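# Slide one bead onto the cord, away from its tips

## Task

Get at least one bead threaded onto the cord so that it sits well away from both plastic tips at the cord's ends.

## Robot and tools

Robot and frame. Two arms share the table: left_arm sits on the +y side and right_arm on the -y side. These names do not match the left and right of any image. All printed positions use one scene frame. Its origin is at table-top height, midway between the nominal arm bases. +x points out over the table and +z points up. Calibrated bases: left_arm at (-0.006, +0.377, 0) m, right_arm at (+0.042, -0.321, 0) m, each turned only slightly about z. Each gripper's fingers point along its own +z and open and close along its y. end_effector_position is the point between the finger pads, about 1 cm behind the tips. Printed hand positions can be off, more so at long reach.

The row. Every command that moves the arms uses a row of 14 plain numbers that covers both arms, even if only one moves. The first 7 belong to left_arm and the next 7 to right_arm. In each block the numbers are six absolute joint angles in radians, in this order: shoulder, elbow, waist, wrist pitch, wrist yaw, wrist roll. The seventh is the absolute gripper opening, from -1 (closed) to +1 (fully open). Stated joint ranges are: shoulder 0.000 to 3.142, elbow 0.000 to 3.142, waist -2.618 to 3.054, wrist pitch -1.571 to 1.571, wrist yaw -1.571 to 1.571, wrist roll -2.094 to 2.094. The true ends may differ by up to 0.059 rad. A target well beyond an end is refused, and one past the real end is clipped; the result may then print "joint sent to its limit". To keep a joint or gripper as it is, repeat its current "Joint targets" angle or current opening command. A 0 for the opening is a real half-open command, not a 'leave alone'.

execute_actions: "actions" is a list of actions. Each action is a list of up to 15 rows, and each row lasts one control step of 1/30 s. If an action has fewer than 15 rows, its last row is held for the remaining steps. An empty list only returns state and images. "cameras" chooses which images come back: omit it, or give null or ["all"], for all of them. [] returns none. An unknown name voids the call.

move: "target" is one 14-number row, or a list of up to 15 rows that differ only in joint angles. Every joint is driven together along a path to those absolute angles, so a gripper traces a curve, not a line. Nothing is avoided along the way, neither objects nor the other arm. "speed" is the top speed in rad/s of the joint with the farthest to travel. It ranges from 0.01 to 2, with 0.5 the default, and can be one value or one per target. "blend" (rad) rounds the corners at intermediate targets. "opening_speed" (at least 0.2 per second on the -1..+1 scale) ramps the finger command instead of sending it at once. With "blocking": false the call returns early and the move continues. Until a result shows that move has ended, call wait or stop before sending execute_actions rows. A new move replaces a running one. The result adds a "move:" line: done, off_target (at rest but some joint more than 0.035 rad from target), moving, held, or fault. It also shows limits=held if steps were withheld, and the worst joint error per arm. done never proves contact or no contact.

wait: "seconds" from 0 to 10. Each arm holds its last command, and a running move continues. stop: no arguments; brakes the running move, needing room to do so. zoom_image: "camera" is one of cam_head_left, cam_head_right, cam_high, cam_low, cam_left_wrist, cam_right_wrist. "region" is [x0, y0, x1, y1] in pixels of that camera's latest full image (896x504, origin top-left), at most 504 by 504. read_manual returns only licence texts. finished_scene takes "scene", the number of the scene being ended. The first call only asks you to recheck, and the second really ends the scene. The bead must stay threaded with the robot not touching it.

Motion limits. For each control step, a joint's target is kept within a set lead of its measured angle. The lead is 0.202 rad for the waist, 0.258 for the shoulder, 0.238 for the elbow, 0.573 for the wrist pitch, and 0.522 for the wrist yaw and roll. If the targets would move a gripper more than 100 mm from where it is, they are scaled back. So large jumps take several actions, and an unfinished jump may need re-sending. Very small turns may not start. "joint command not followed" means a clearance check altered some targets; it does not keep the two grippers apart.

Result lines. Joint positions and Joint velocities list each arm in the joint order above, then the finger-pad gap in m (0.094 m fully open). "Joint targets" are the angles being driven now. "Tool commands" are the current gripper commands. grip_measured is the opening on the command scale; it reads a bit wide when empty and narrower than a squeezed part. Commanding just below the touch reading grips lightly, and about 0.11 below it grips at full force. To release, command well above grip_measured. grip_effort_nm is motor effort (negative means closing) and is not a reliable sign of a grasp. Joint torques include the arm's weight, are noisy, and the first three wrap at ±28 N m. Cameras come with calibration (K, distortion, T_world_to_cam); wrist cameras follow their arm and can lag while it moves.

Things to avoid. Do not let the bead, cord or anything else fall off the table or be left off it. Avoid drops, releasing things that are still moving, fast collisions, and heavy pressing; a target set deep past a contact presses harder, and faster moves hit harder. Never let the two arms strike or squeeze each other. Do not hold loads or strain against unreachable poses for long. A motor that overheats shows MOTOR HOT, then folds its arm away for good. Loose objects may occasionally get a small push from outside. Smooth, unhurried motion with little effort is preferred.

Each tool is called after "Emit:" by a JSON object that holds its "op" and its "data", one argument or row to a line.

## Session

Emit:
{"op": "execute_actions", "data": {
  "actions": []
}}

Scene clock: 0.00 s.
left_arm: end_effector_position=(+0.2088, +0.2717, +0.1345) grip_measured=+1.000 grip_effort_nm=n/a end_effector_quat_wxyz=(-0.026, +0.448, +0.892, +0.045) | right_arm: end_effector_position=(+0.5449, -0.3345, +0.3893) grip_measured=+1.000 grip_effort_nm=n/a end_effector_quat_wxyz=(+0.596, +0.088, +0.791, -0.108)
Joint names: [shoulder, elbow, waist, wrist pitch, wrist yaw, wrist roll]
Joint positions: left_arm=[1.5 1.259 -0.582 -1.387 -0.087 0.403 0.094] | right_arm=[1.618 1.679 0.076 -0.353 0.378 0.041 0.094]
Joint velocities: left_arm=[-0.012 -0.002 0.017 0.037 0.007 -0.007 0] | right_arm=[-0.022 -0.007 -0.002 -0.066 0.051 0.022 0]
Joint torques (N m): no reading
Heat: left arm: 30 °C; right arm: 27 °C.
Joint targets: left_arm=[1.489 1.270 -0.582 -1.384 -0.084 0.403] | right_arm=[1.605 1.692 0.076 -0.346 0.381 0.041]
Tool commands: left_gripper/opening=+1.0 right_gripper/opening=+1.0

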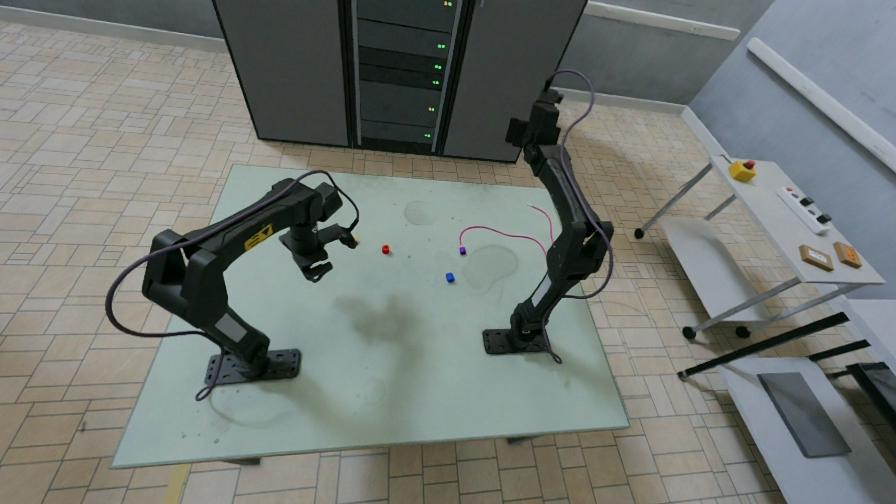

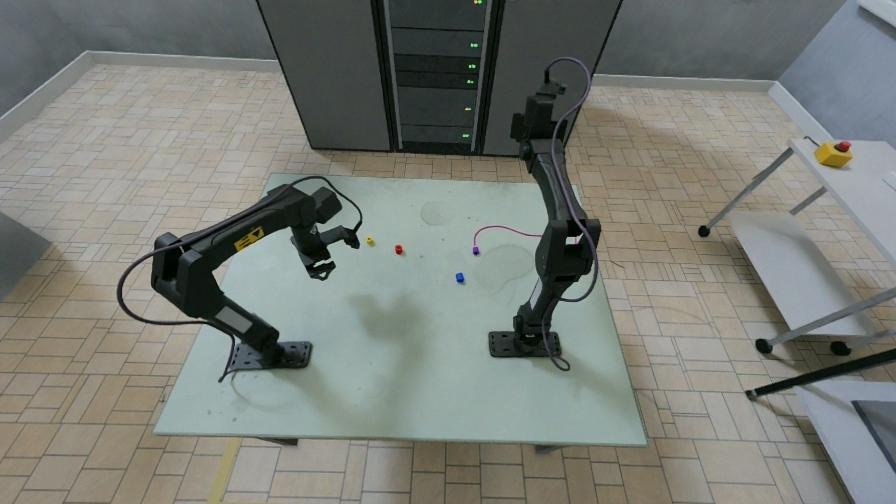

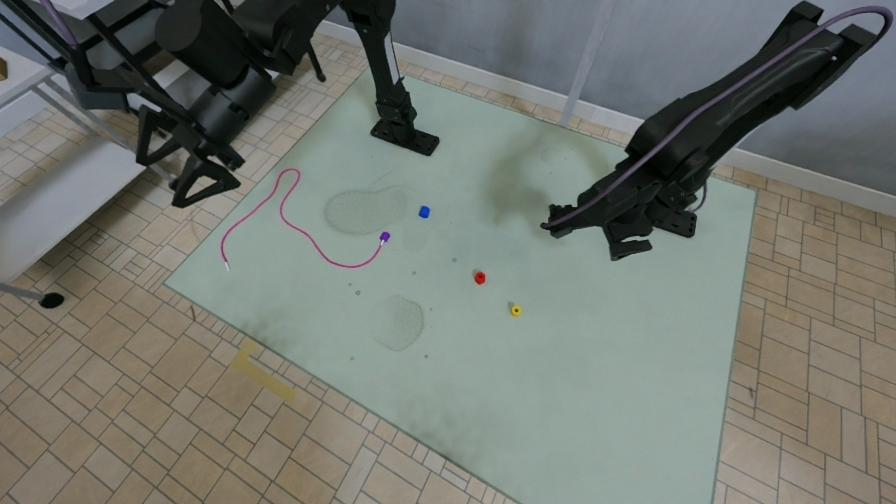

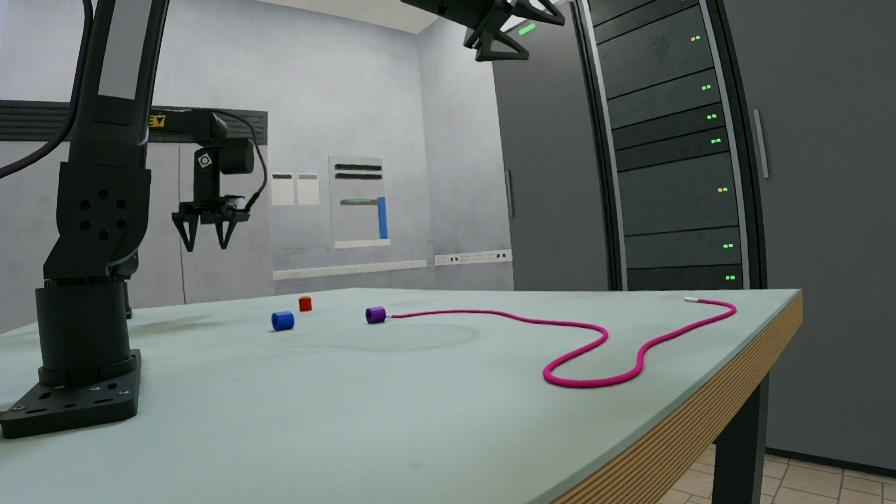

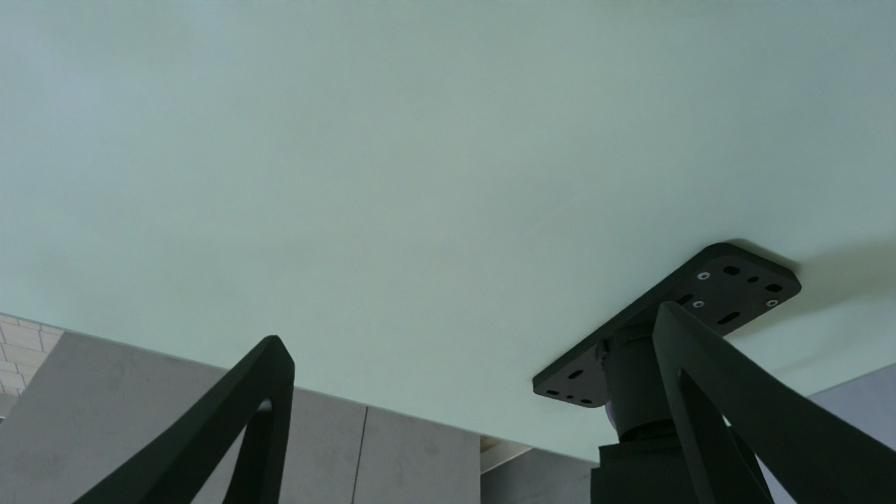

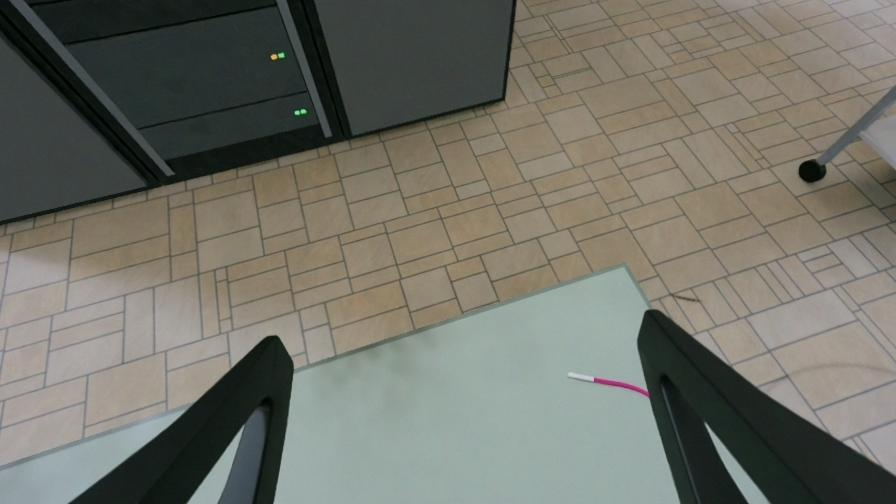

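Emit:
{"op": "zoom_image", "data": {
  "camera": "cam_high",
  "region": [340, 180, 540, 330]
}}

Emit:
{"op": "zoom_image", "data": {
  "camera": "cam_low",
  "region": [250, 270, 450, 350]
}}

Emit:
{"op": "zoom_image", "data": {
  "camera": "cam_high",
  "region": [360, 220, 410, 270]
}}

Emit:
{"op": "zoom_image", "data": {
  "camera": "cam_high",
  "region": [200, 150, 340, 290]
}}

Scaled by 2.520 from the camera's 896x504 image, which has a finer 1280x720 frame.

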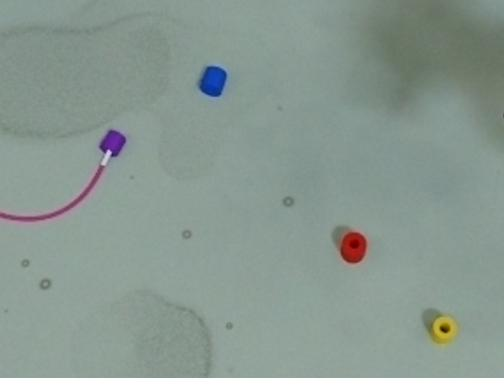

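Scaled by 2.520 from the camera's 896x504 image, which has a finer 1280x720 frame.

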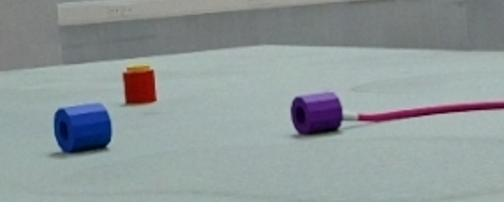

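Scaled by 10.080 from the camera's 896x504 image, which has a finer 1280x720 frame.

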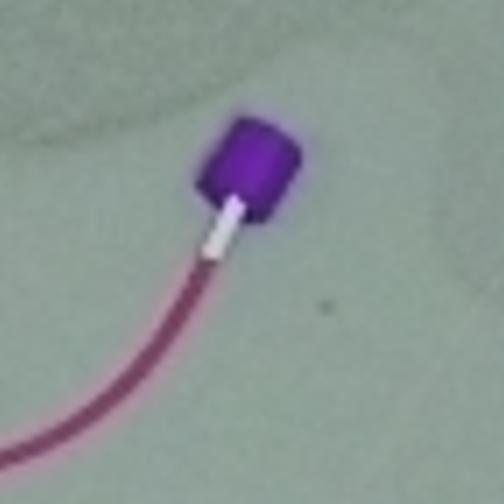

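Scaled by 3.600 from the camera's 896x504 image, which has a finer 1280x720 frame.

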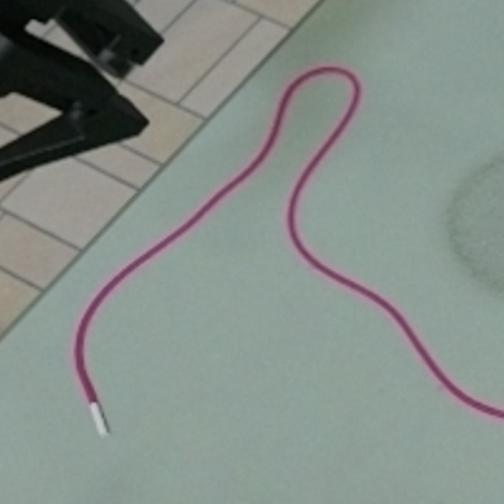

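Emit:
{"op": "zoom_image", "data": {
  "camera": "cam_low",
  "region": [355, 295, 425, 335]
}}

Emit:
{"op": "zoom_image", "data": {
  "camera": "cam_head_right",
  "region": [440, 220, 500, 265]
}}

Emit:
{"op": "zoom_image", "data": {
  "camera": "cam_head_left",
  "region": [440, 220, 500, 265]
}}

Scaled by 7.200 from the camera's 896x504 image, which has a finer 1280x720 frame.

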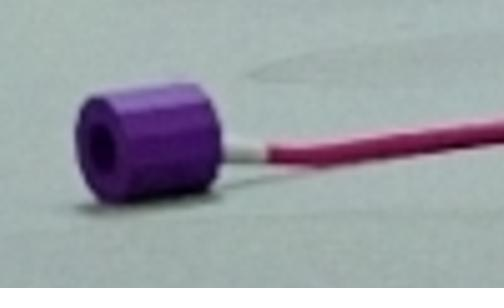

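Scaled by 8.400 from the camera's 896x504 image, which has a finer 1280x720 frame.

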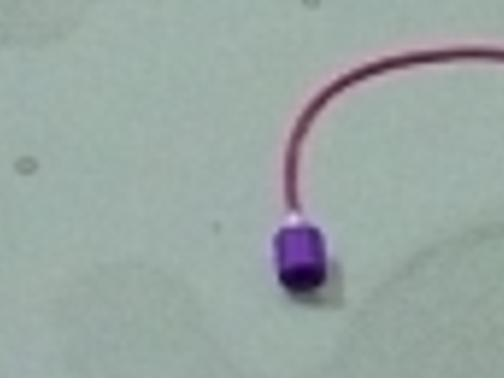

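Scaled by 8.400 from the camera's 896x504 image, which has a finer 1280x720 frame.

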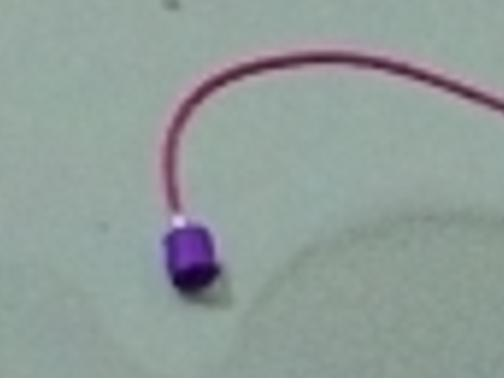

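Emit:
{"op": "move", "data": {
  "target": [1.489,1.270,-0.582,-1.384,-0.084,0.403,1,1.974,1.759,0.357,-1.356,0,0.385,1]
}}

Scene clock: 141.53 s.
left_arm: end_effector_position=(+0.2088, +0.2717, +0.1345) grip_measured=+1.000 grip_effort_nm=0.007 end_effector_quat_wxyz=(-0.026, +0.448, +0.892, +0.045) | right_arm: end_effector_position=(+0.3837, -0.1844, +0.1135) grip_measured=+1.000 grip_effort_nm=-0.027 end_effector_quat_wxyz=(-0.006, -0.001, +1.000, -0.005)
Joint names: [shoulder, elbow, waist, wrist pitch, wrist yaw, wrist roll]
Joint positions: left_arm=[1.5 1.259 -0.582 -1.387 -0.087 0.403 0.094] | right_arm=[1.96 1.716 0.354 -1.341 0.005 0.379 0.094]
Joint velocities: left_arm=[0.002 -0.007 -0.012 0.022 0.007 -0.066 0] | right_arm=[0.007 0.012 0.012 -0.007 -0.022 0.007 0]
Joint torques (N m): left_arm=[-5.81 5.98 -0.03 0.29 -0.03 -0.01] | right_arm=[-8.59 9.36 0.34 -0.14 -0.05 0.07]
Heat: left arm: 27 °C; right arm: 35 °C.
Joint targets: left_arm=[1.489 1.270 -0.582 -1.384 -0.084 0.403] | right_arm=[1.974 1.759 0.357 -1.356 0.000 0.385]
move: off_target (right_arm); right_arm: the elbow is farthest, 0.043 rad from its target
camera_calibration:
cam_right_wrist: T_world_to_cam=[[-0.0988649, -0.995036, 0.0113593, -0.144879], [-0.725153, 0.0798577, 0.683942, 0.240506], [-0.681454, 0.0593806, -0.729448, 0.471081], [0, 0, 0, 1]] pos_world=[0.4811, -0.191339, 0.180783]

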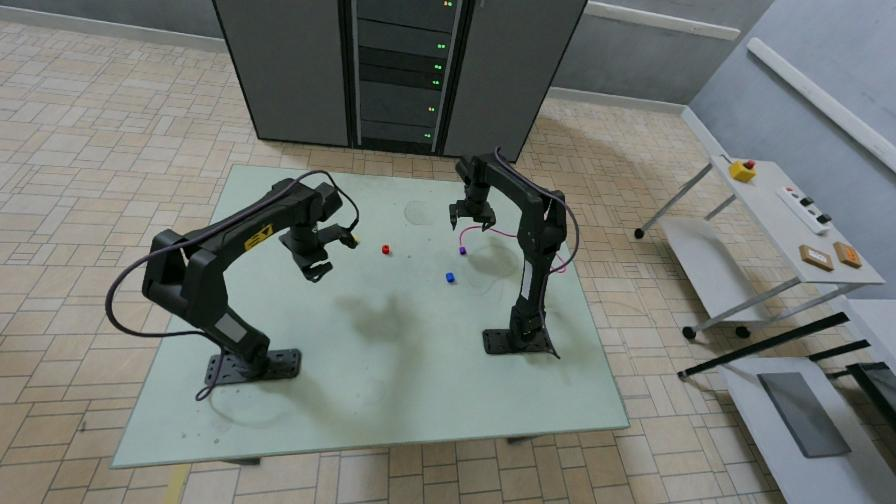

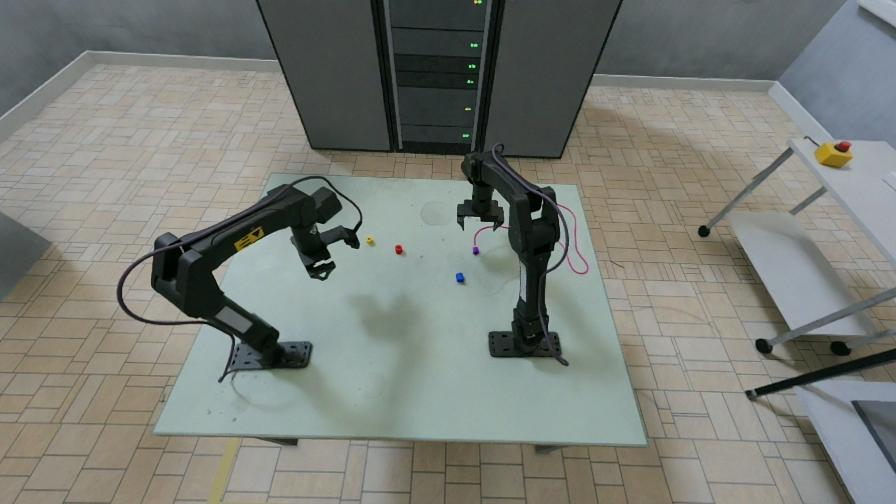

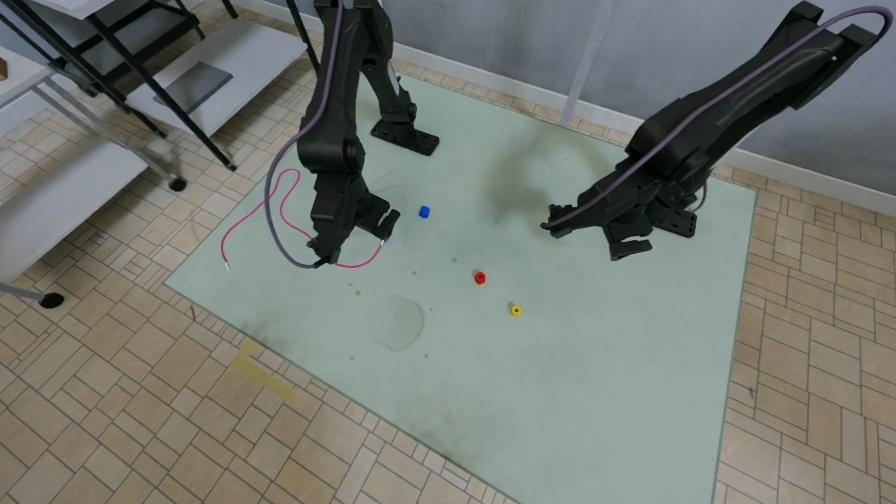

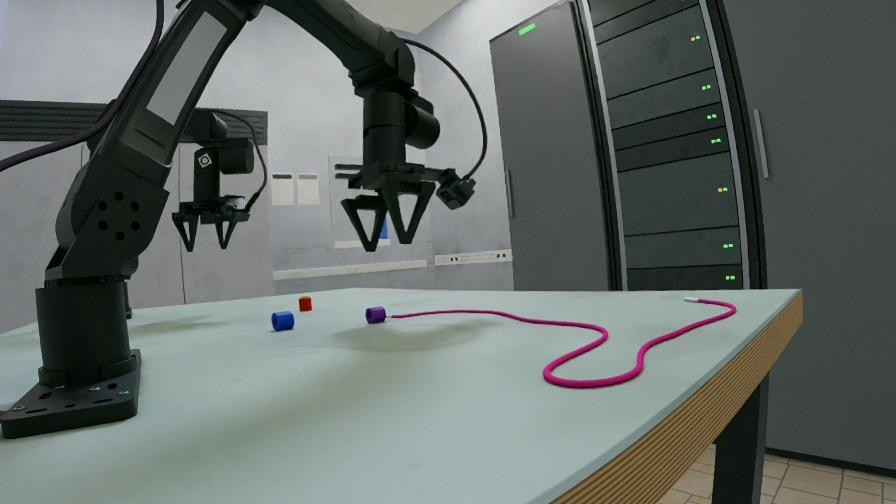

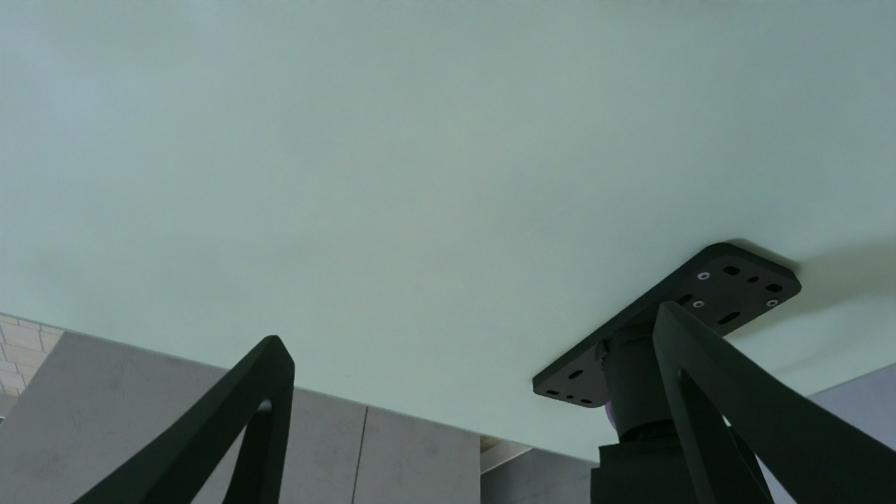

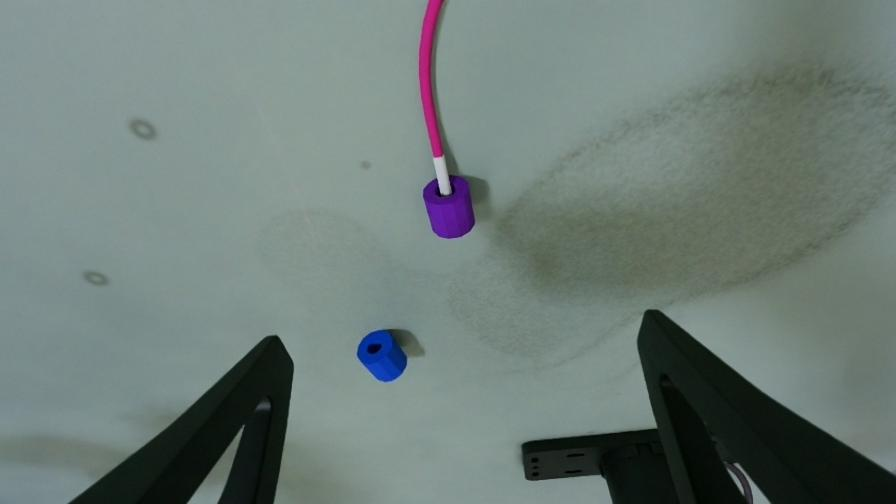

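Emit:
{"op": "move", "data": {
  "target": [1.489,1.270,-0.582,-1.384,-0.084,0.403,1,2.000,1.539,0.371,-1.096,0,0.287,-0.3],
  "cameras": ["cam_right_wrist","cam_low","cam_high"]
}}

Emit:
{"op": "zoom_image", "data": {
  "camera": "cam_right_wrist",
  "region": [300, 150, 700, 504]
}}

Scene clock: 180.00 s.
left_arm: end_effector_position=(+0.2088, +0.2717, +0.1345) grip_measured=+1.000 grip_effort_nm=0.002 end_effector_quat_wxyz=(-0.026, +0.448, +0.892, +0.045) | right_arm: end_effector_position=(+0.3914, -0.1770, +0.0626) grip_measured=-0.297 grip_effort_nm=-0.188 end_effector_quat_wxyz=(+0.008, -0.049, +0.999, +0.001)
Joint names: [shoulder, elbow, waist, wrist pitch, wrist yaw, wrist roll]
Joint positions: left_arm=[1.5 1.259 -0.582 -1.387 -0.087 0.403 0.094] | right_arm=[1.989 1.554 0.363 -1.119 0.004 0.292 0.033]
Joint velocities: left_arm=[0.002 -0.002 -0.017 -0.007 0.037 -0.007 0] | right_arm=[0.002 0.002 -0.002 0.007 -0.066 0.007 -0.001]
Joint torques (N m): left_arm=[-5.82 6 -0.03 0.29 -0.03 -0.02] | right_arm=[-9.03 4.86 0.66 0.25 -0.06 -0.05]
Heat: left arm: 27 °C; right arm: 31 °C.
Joint targets: left_arm=[1.489 1.270 -0.582 -1.384 -0.084 0.403] | right_arm=[2.000 1.539 0.371 -1.096 0.000 0.287]
move: done
camera_calibration:
cam_right_wrist: T_world_to_cam=[[-0.00224859, -0.999994, -0.00249057, -0.174044], [-0.747806, 0.000027982, 0.663917, 0.276329], [-0.663913, 0.00335534, -0.747802, 0.423148], [0, 0, 0, 1]] pos_world=[0.487183, -0.17547, 0.132538]
Images, in order (width x height): cam_high 896x504, cam_low 896x504, cam_right_wrist 896x504.

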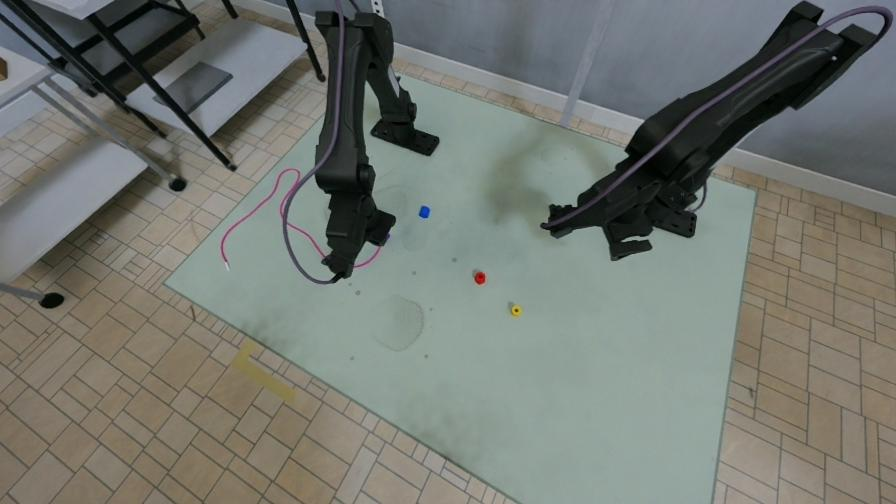

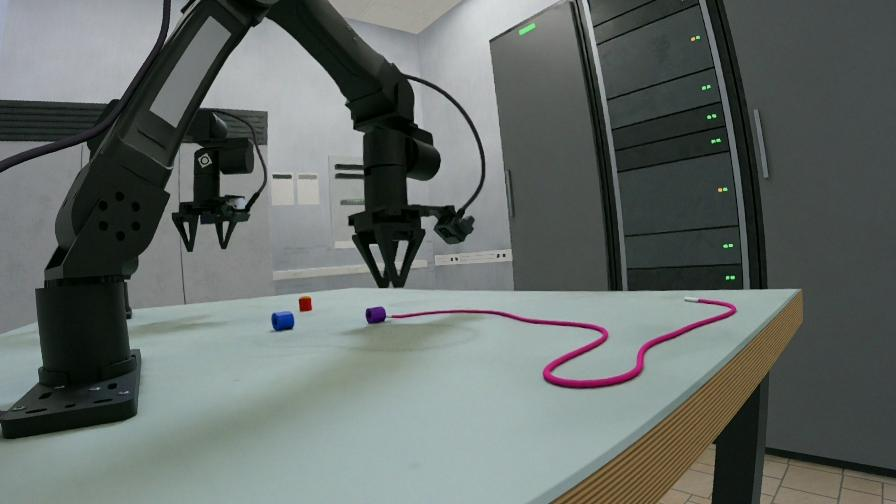

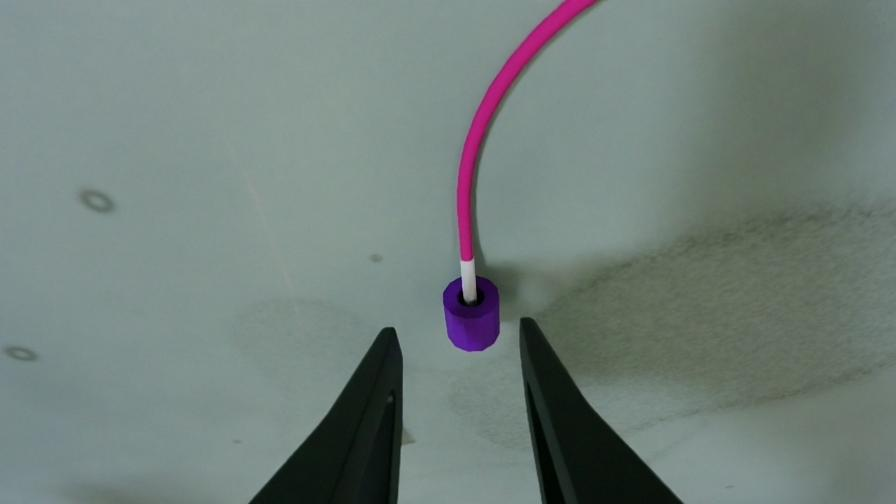

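Scaled by 1.260 from the camera's 896x504 image, which has a finer 1280x720 frame.

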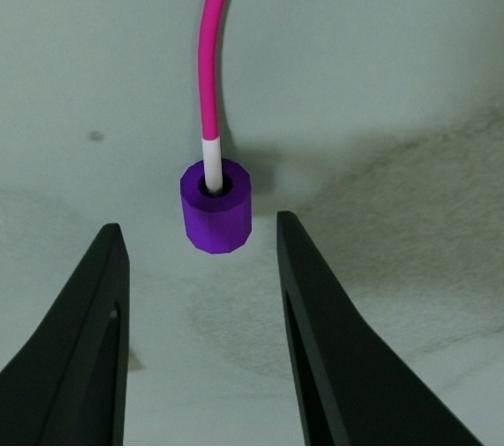

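Emit:
{"op": "move", "data": {
  "target": [1.489,1.270,-0.582,-1.384,-0.084,0.403,1,2.025,1.430,0.360,-0.980,0,0.280,-0.3],
  "cameras": ["cam_right_wrist","cam_low"],
  "speed": 0.2
}}

Emit:
{"op": "zoom_image", "data": {
  "camera": "cam_low",
  "region": [350, 240, 450, 340]
}}

Emit:
{"op": "zoom_image", "data": {
  "camera": "cam_right_wrist",
  "region": [350, 200, 600, 400]
}}

Scene clock: 209.00 s.
left_arm: end_effector_position=(+0.2088, +0.2717, +0.1345) grip_measured=+1.000 grip_effort_nm=0.007 end_effector_quat_wxyz=(-0.026, +0.448, +0.892, +0.045) | right_arm: end_effector_position=(+0.3857, -0.1794, +0.0293) grip_measured=-0.297 grip_effort_nm=-0.183 end_effector_quat_wxyz=(+0.003, -0.053, +0.999, -0.001)
Joint names: [shoulder, elbow, waist, wrist pitch, wrist yaw, wrist roll]
Joint positions: left_arm=[1.5 1.259 -0.582 -1.387 -0.087 0.403 0.094] | right_arm=[2.009 1.446 0.363 -1.003 0.004 0.285 0.033]
Joint velocities: left_arm=[-0.012 0.002 -0.012 0.037 -0.007 -0.022 0] | right_arm=[-0.017 -0.017 0.007 -0.022 0.095 -0.022 0]
Joint torques (N m): left_arm=[-5.82 5.98 -0.05 0.29 -0.03 -0.01] | right_arm=[-8.57 4.53 -0.32 0.23 -0.05 -0.04]
Heat: left arm: 27 °C; right arm: 32 °C.
Joint targets: left_arm=[1.489 1.270 -0.582 -1.384 -0.084 0.403] | right_arm=[2.025 1.430 0.360 -0.980 0.000 0.280]
move: done
camera_calibration:
cam_right_wrist: T_world_to_cam=[[0.00537759, -0.999984, 0.00193972, -0.179575], [-0.740731, -0.0026803, 0.671796, 0.290692], [-0.67178, -0.00504946, -0.740733, 0.395769], [0, 0, 0, 1]] pos_world=[0.48216, -0.176794, 0.0982217]
Images, in order (width x height): cam_low 896x504, cam_right_wrist 896x504.

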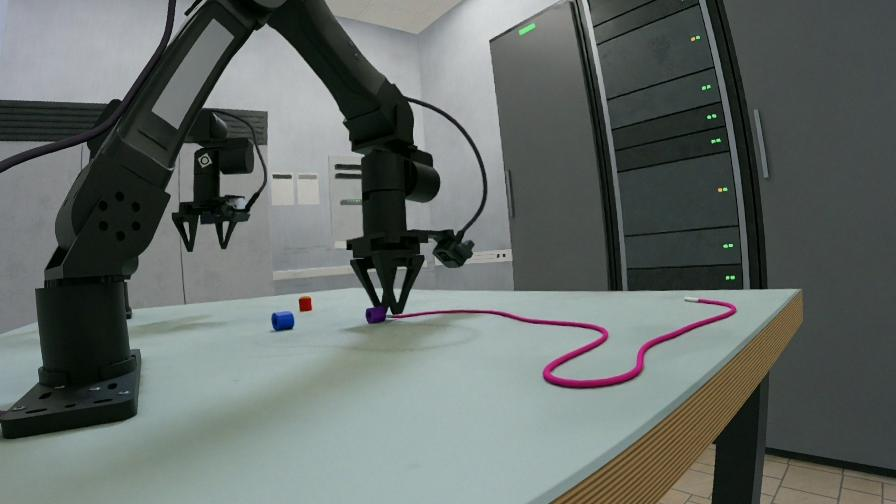

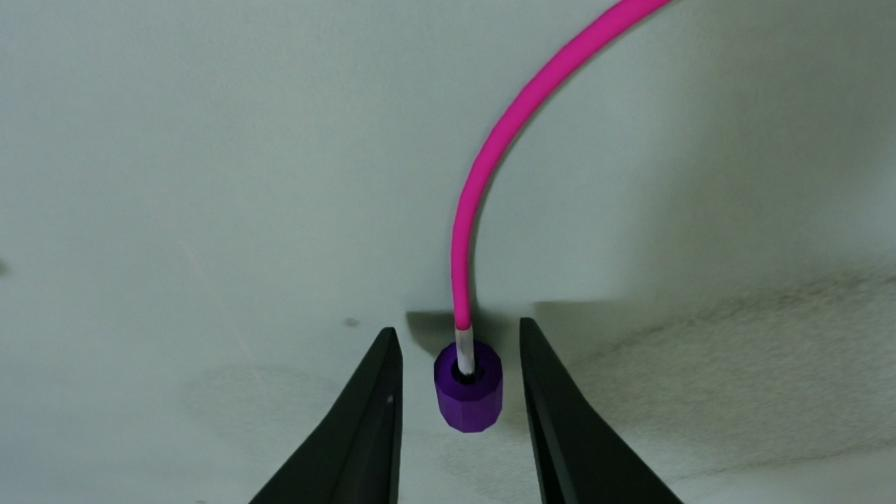

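Scaled by 5.040 from the camera's 896x504 image, which has a finer 1280x720 frame.

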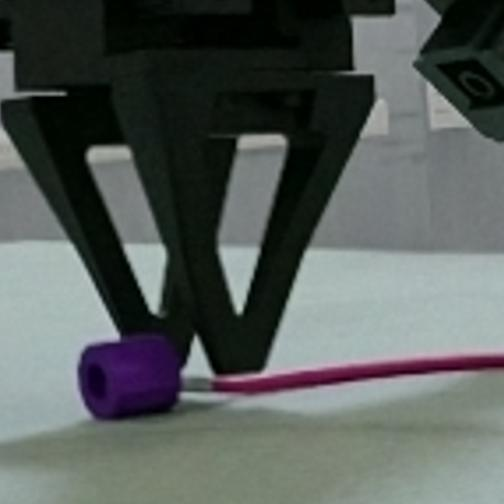

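Scaled by 2.016 from the camera's 896x504 image, which has a finer 1280x720 frame.

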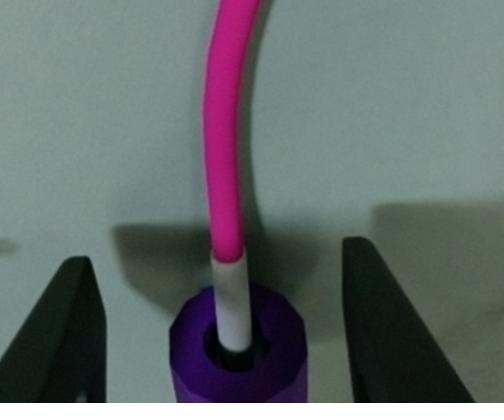

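Emit:
{"op": "move", "data": {
  "target": [1.489,1.270,-0.582,-1.384,-0.084,0.403,1,1.996,1.330,0.379,-0.900,0,0.280,-0.3],
  "cameras": ["cam_right_wrist","cam_low"],
  "speed": 0.15
}}

Emit:
{"op": "zoom_image", "data": {
  "camera": "cam_low",
  "region": [350, 240, 450, 340]
}}

Emit:
{"op": "zoom_image", "data": {
  "camera": "cam_right_wrist",
  "region": [350, 200, 600, 400]
}}

Scene clock: 228.00 s.
left_arm: end_effector_position=(+0.2088, +0.2717, +0.1345) grip_measured=+1.000 grip_effort_nm=0.007 end_effector_quat_wxyz=(-0.026, +0.448, +0.892, +0.045) | right_arm: end_effector_position=(+0.3803, -0.1795, +0.0209) grip_measured=-0.297 grip_effort_nm=-0.178 end_effector_quat_wxyz=(+0.012, -0.054, +0.998, +0.007)
Joint names: [shoulder, elbow, waist, wrist pitch, wrist yaw, wrist roll]
Joint positions: left_arm=[1.5 1.259 -0.582 -1.387 -0.087 0.403 0.094] | right_arm=[1.983 1.373 0.364 -0.934 -0.005 0.284 0.033]
Joint velocities: left_arm=[0.002 0.017 -0.012 0.007 0.007 -0.081 0] | right_arm=[0.017 -0.007 -0.002 -0.051 -0.022 -0.022 -0.001]
Joint torques (N m): left_arm=[-5.82 6.01 -0.02 0.28 -0.04 -0.01] | right_arm=[-8.51 2.55 1.36 0.42 0.02 -0.04]
Heat: left arm: 27 °C; right arm: 30 °C.
Joint targets: left_arm=[1.489 1.270 -0.582 -1.384 -0.084 0.403] | right_arm=[1.996 1.330 0.379 -0.900 0.000 0.280]
move: off_target (right_arm); right_arm: the elbow is farthest, 0.043 rad from its target
camera_calibration:
cam_right_wrist: T_world_to_cam=[[0.00714868, -0.999868, -0.0145563, -0.17998], [-0.751542, -0.0149746, 0.659515, 0.294528], [-0.659647, 0.00622502, -0.75155, 0.383572], [0, 0, 0, 1]] pos_world=[0.475659, -0.177934, 0.0914082]
Images, in order (width x height): cam_low 896x504, cam_right_wrist 896x504.

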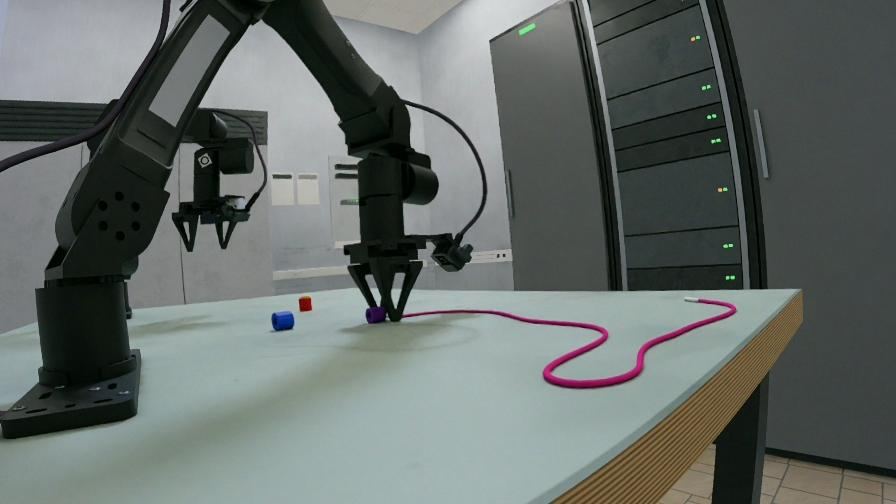

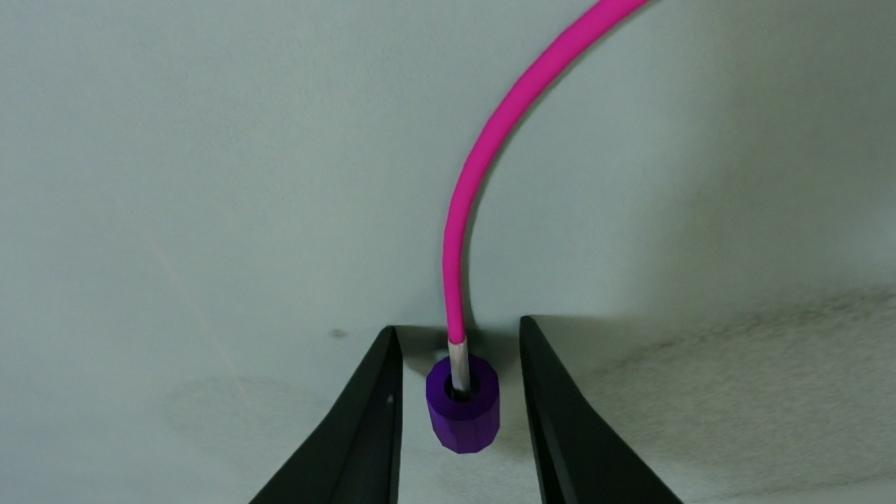

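Scaled by 5.040 from the camera's 896x504 image, which has a finer 1280x720 frame.

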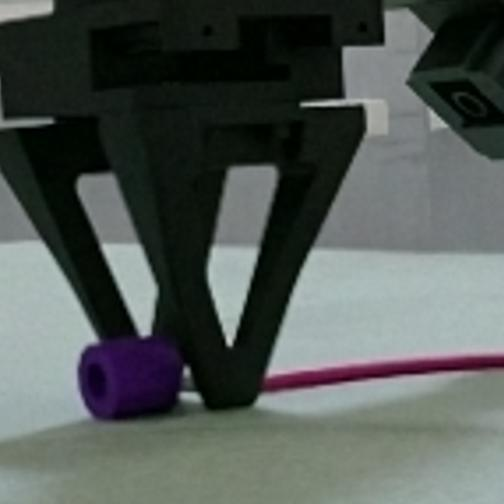

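Scaled by 2.016 from the camera's 896x504 image, which has a finer 1280x720 frame.

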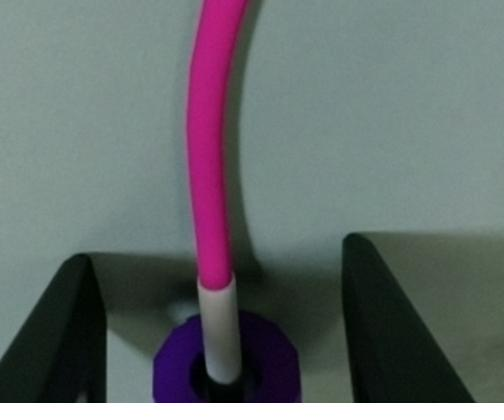

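Emit:
{"op": "move", "data": {
  "target": [1.489,1.270,-0.582,-1.384,-0.084,0.403,1,1.996,1.370,0.379,-0.920,0,0.280,-0.3],
  "cameras": [],
  "speed": 0.15
}}

Emit:
{"op": "move", "data": {
  "target": [1.489,1.270,-0.582,-1.384,-0.084,0.403,1,1.996,1.370,0.379,-0.920,0,0.280,-0.95],
  "cameras": ["cam_right_wrist","cam_low"],
  "opening_speed": 0.5
}}

Emit:
{"op": "zoom_image", "data": {
  "camera": "cam_low",
  "region": [350, 240, 450, 340]
}}

Emit:
{"op": "zoom_image", "data": {
  "camera": "cam_right_wrist",
  "region": [350, 200, 600, 400]
}}

Scene clock: 252.30 s.
left_arm: end_effector_position=(+0.2088, +0.2717, +0.1345) grip_measured=+1.000 grip_effort_nm=0.007 end_effector_quat_wxyz=(-0.026, +0.448, +0.892, +0.045) | right_arm: end_effector_position=(+0.3803, -0.1795, +0.0209) grip_measured=-0.297 grip_effort_nm=-0.178 end_effector_quat_wxyz=(+0.012, -0.054, +0.998, +0.007)
Joint names: [shoulder, elbow, waist, wrist pitch, wrist yaw, wrist roll]
Joint positions: left_arm=[1.5 1.259 -0.582 -1.387 -0.087 0.403 0.094] | right_arm=[1.983 1.372 0.364 -0.934 -0.005 0.284 0.033]
Joint velocities: left_arm=[-0.002 0.007 -0.012 -0.095 0.007 -0.066 0] | right_arm=[-0.017 0.002 -0.017 -0.007 -0.066 0.022 0]
Joint torques (N m): left_arm=[-5.82 5.98 -0.05 0.29 -0.03 -0.01] | right_arm=[-8.49 5.45 1.31 0.22 0.02 -0.04]
Heat: left arm: 27 °C; right arm: 29 °C.
Joint targets: left_arm=[1.489 1.270 -0.582 -1.384 -0.084 0.403] | right_arm=[1.996 1.370 0.379 -0.920 0.000 0.280]
move: done
No camera images: "cameras" was empty.

Scene clock: 253.80 s.
left_arm: end_effector_position=(+0.2088, +0.2717, +0.1345) grip_measured=+1.000 grip_effort_nm=0.002 end_effector_quat_wxyz=(-0.026, +0.448, +0.892, +0.045) | right_arm: end_effector_position=(+0.3804, -0.1754, +0.0210) grip_measured=-0.924 grip_effort_nm=-0.974 end_effector_quat_wxyz=(+0.014, -0.058, +0.998, +0.009)
Joint names: [shoulder, elbow, waist, wrist pitch, wrist yaw, wrist roll]
Joint positions: left_arm=[1.5 1.259 -0.582 -1.387 -0.087 0.403 0.094] | right_arm=[1.983 1.372 0.373 -0.927 -0.008 0.284 0.004]
Joint velocities: left_arm=[0.012 0.002 0.002 -0.066 0.037 -0.037 0] | right_arm=[-0.002 0.012 0.007 -0.051 0.007 -0.051 -0.002]
Joint torques (N m): left_arm=[-5.81 6 -0.01 0.29 -0.04 -0.01] | right_arm=[-8.51 5.53 0.54 0.15 0.06 -0.02]
Heat: left arm: 27 °C; right arm: 29 °C.
Joint targets: left_arm=[1.489 1.270 -0.582 -1.384 -0.084 0.403] | right_arm=[1.996 1.370 0.379 -0.920 0.000 0.280]
move: done
camera_calibration:
cam_right_wrist: T_world_to_cam=[[0.0161073, -0.999668, -0.0201013, -0.179104], [-0.754986, -0.0253406, 0.655252, 0.294185], [-0.655544, 0.00462184, -0.755143, 0.38192], [0, 0, 0, 1]] pos_world=[0.475356, -0.173354, 0.0920388]
Images, in order (width x height): cam_low 896x504, cam_right_wrist 896x504.

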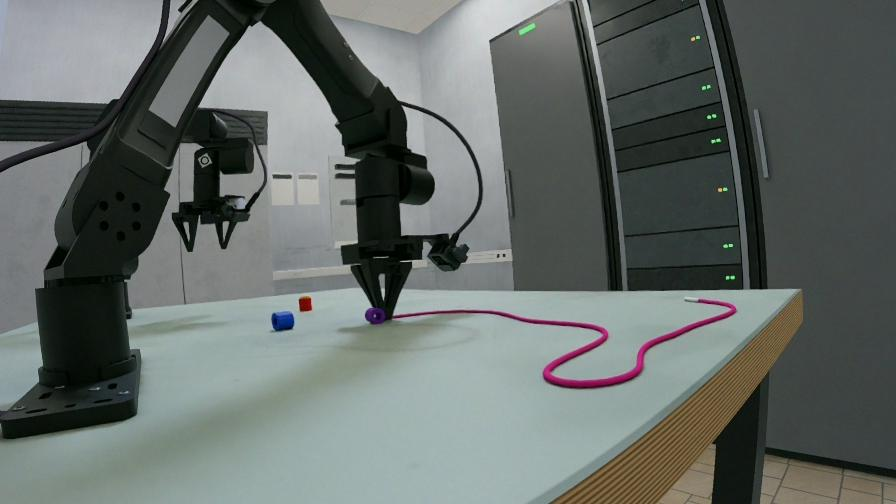

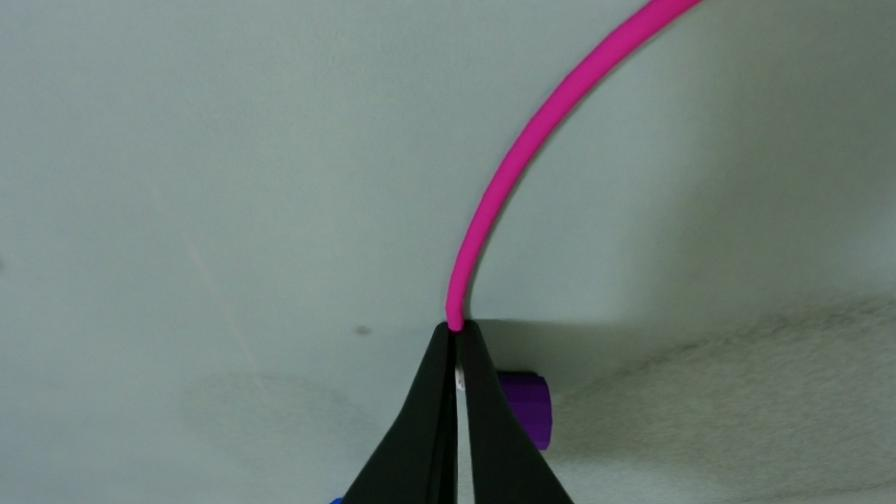

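Scaled by 5.040 from the camera's 896x504 image, which has a finer 1280x720 frame.

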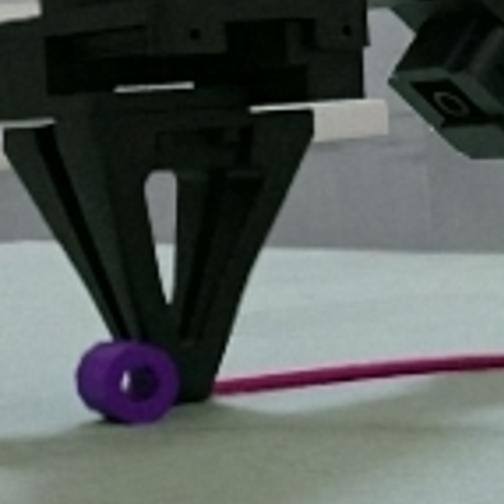

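Scaled by 2.016 from the camera's 896x504 image, which has a finer 1280x720 frame.

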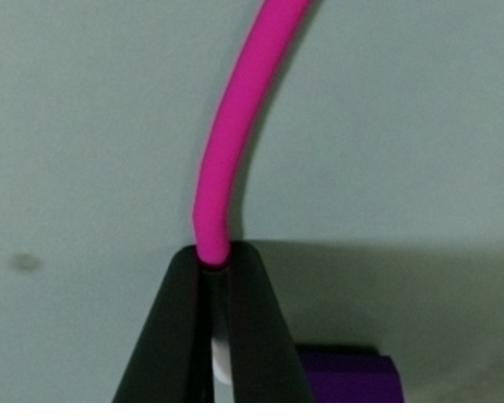

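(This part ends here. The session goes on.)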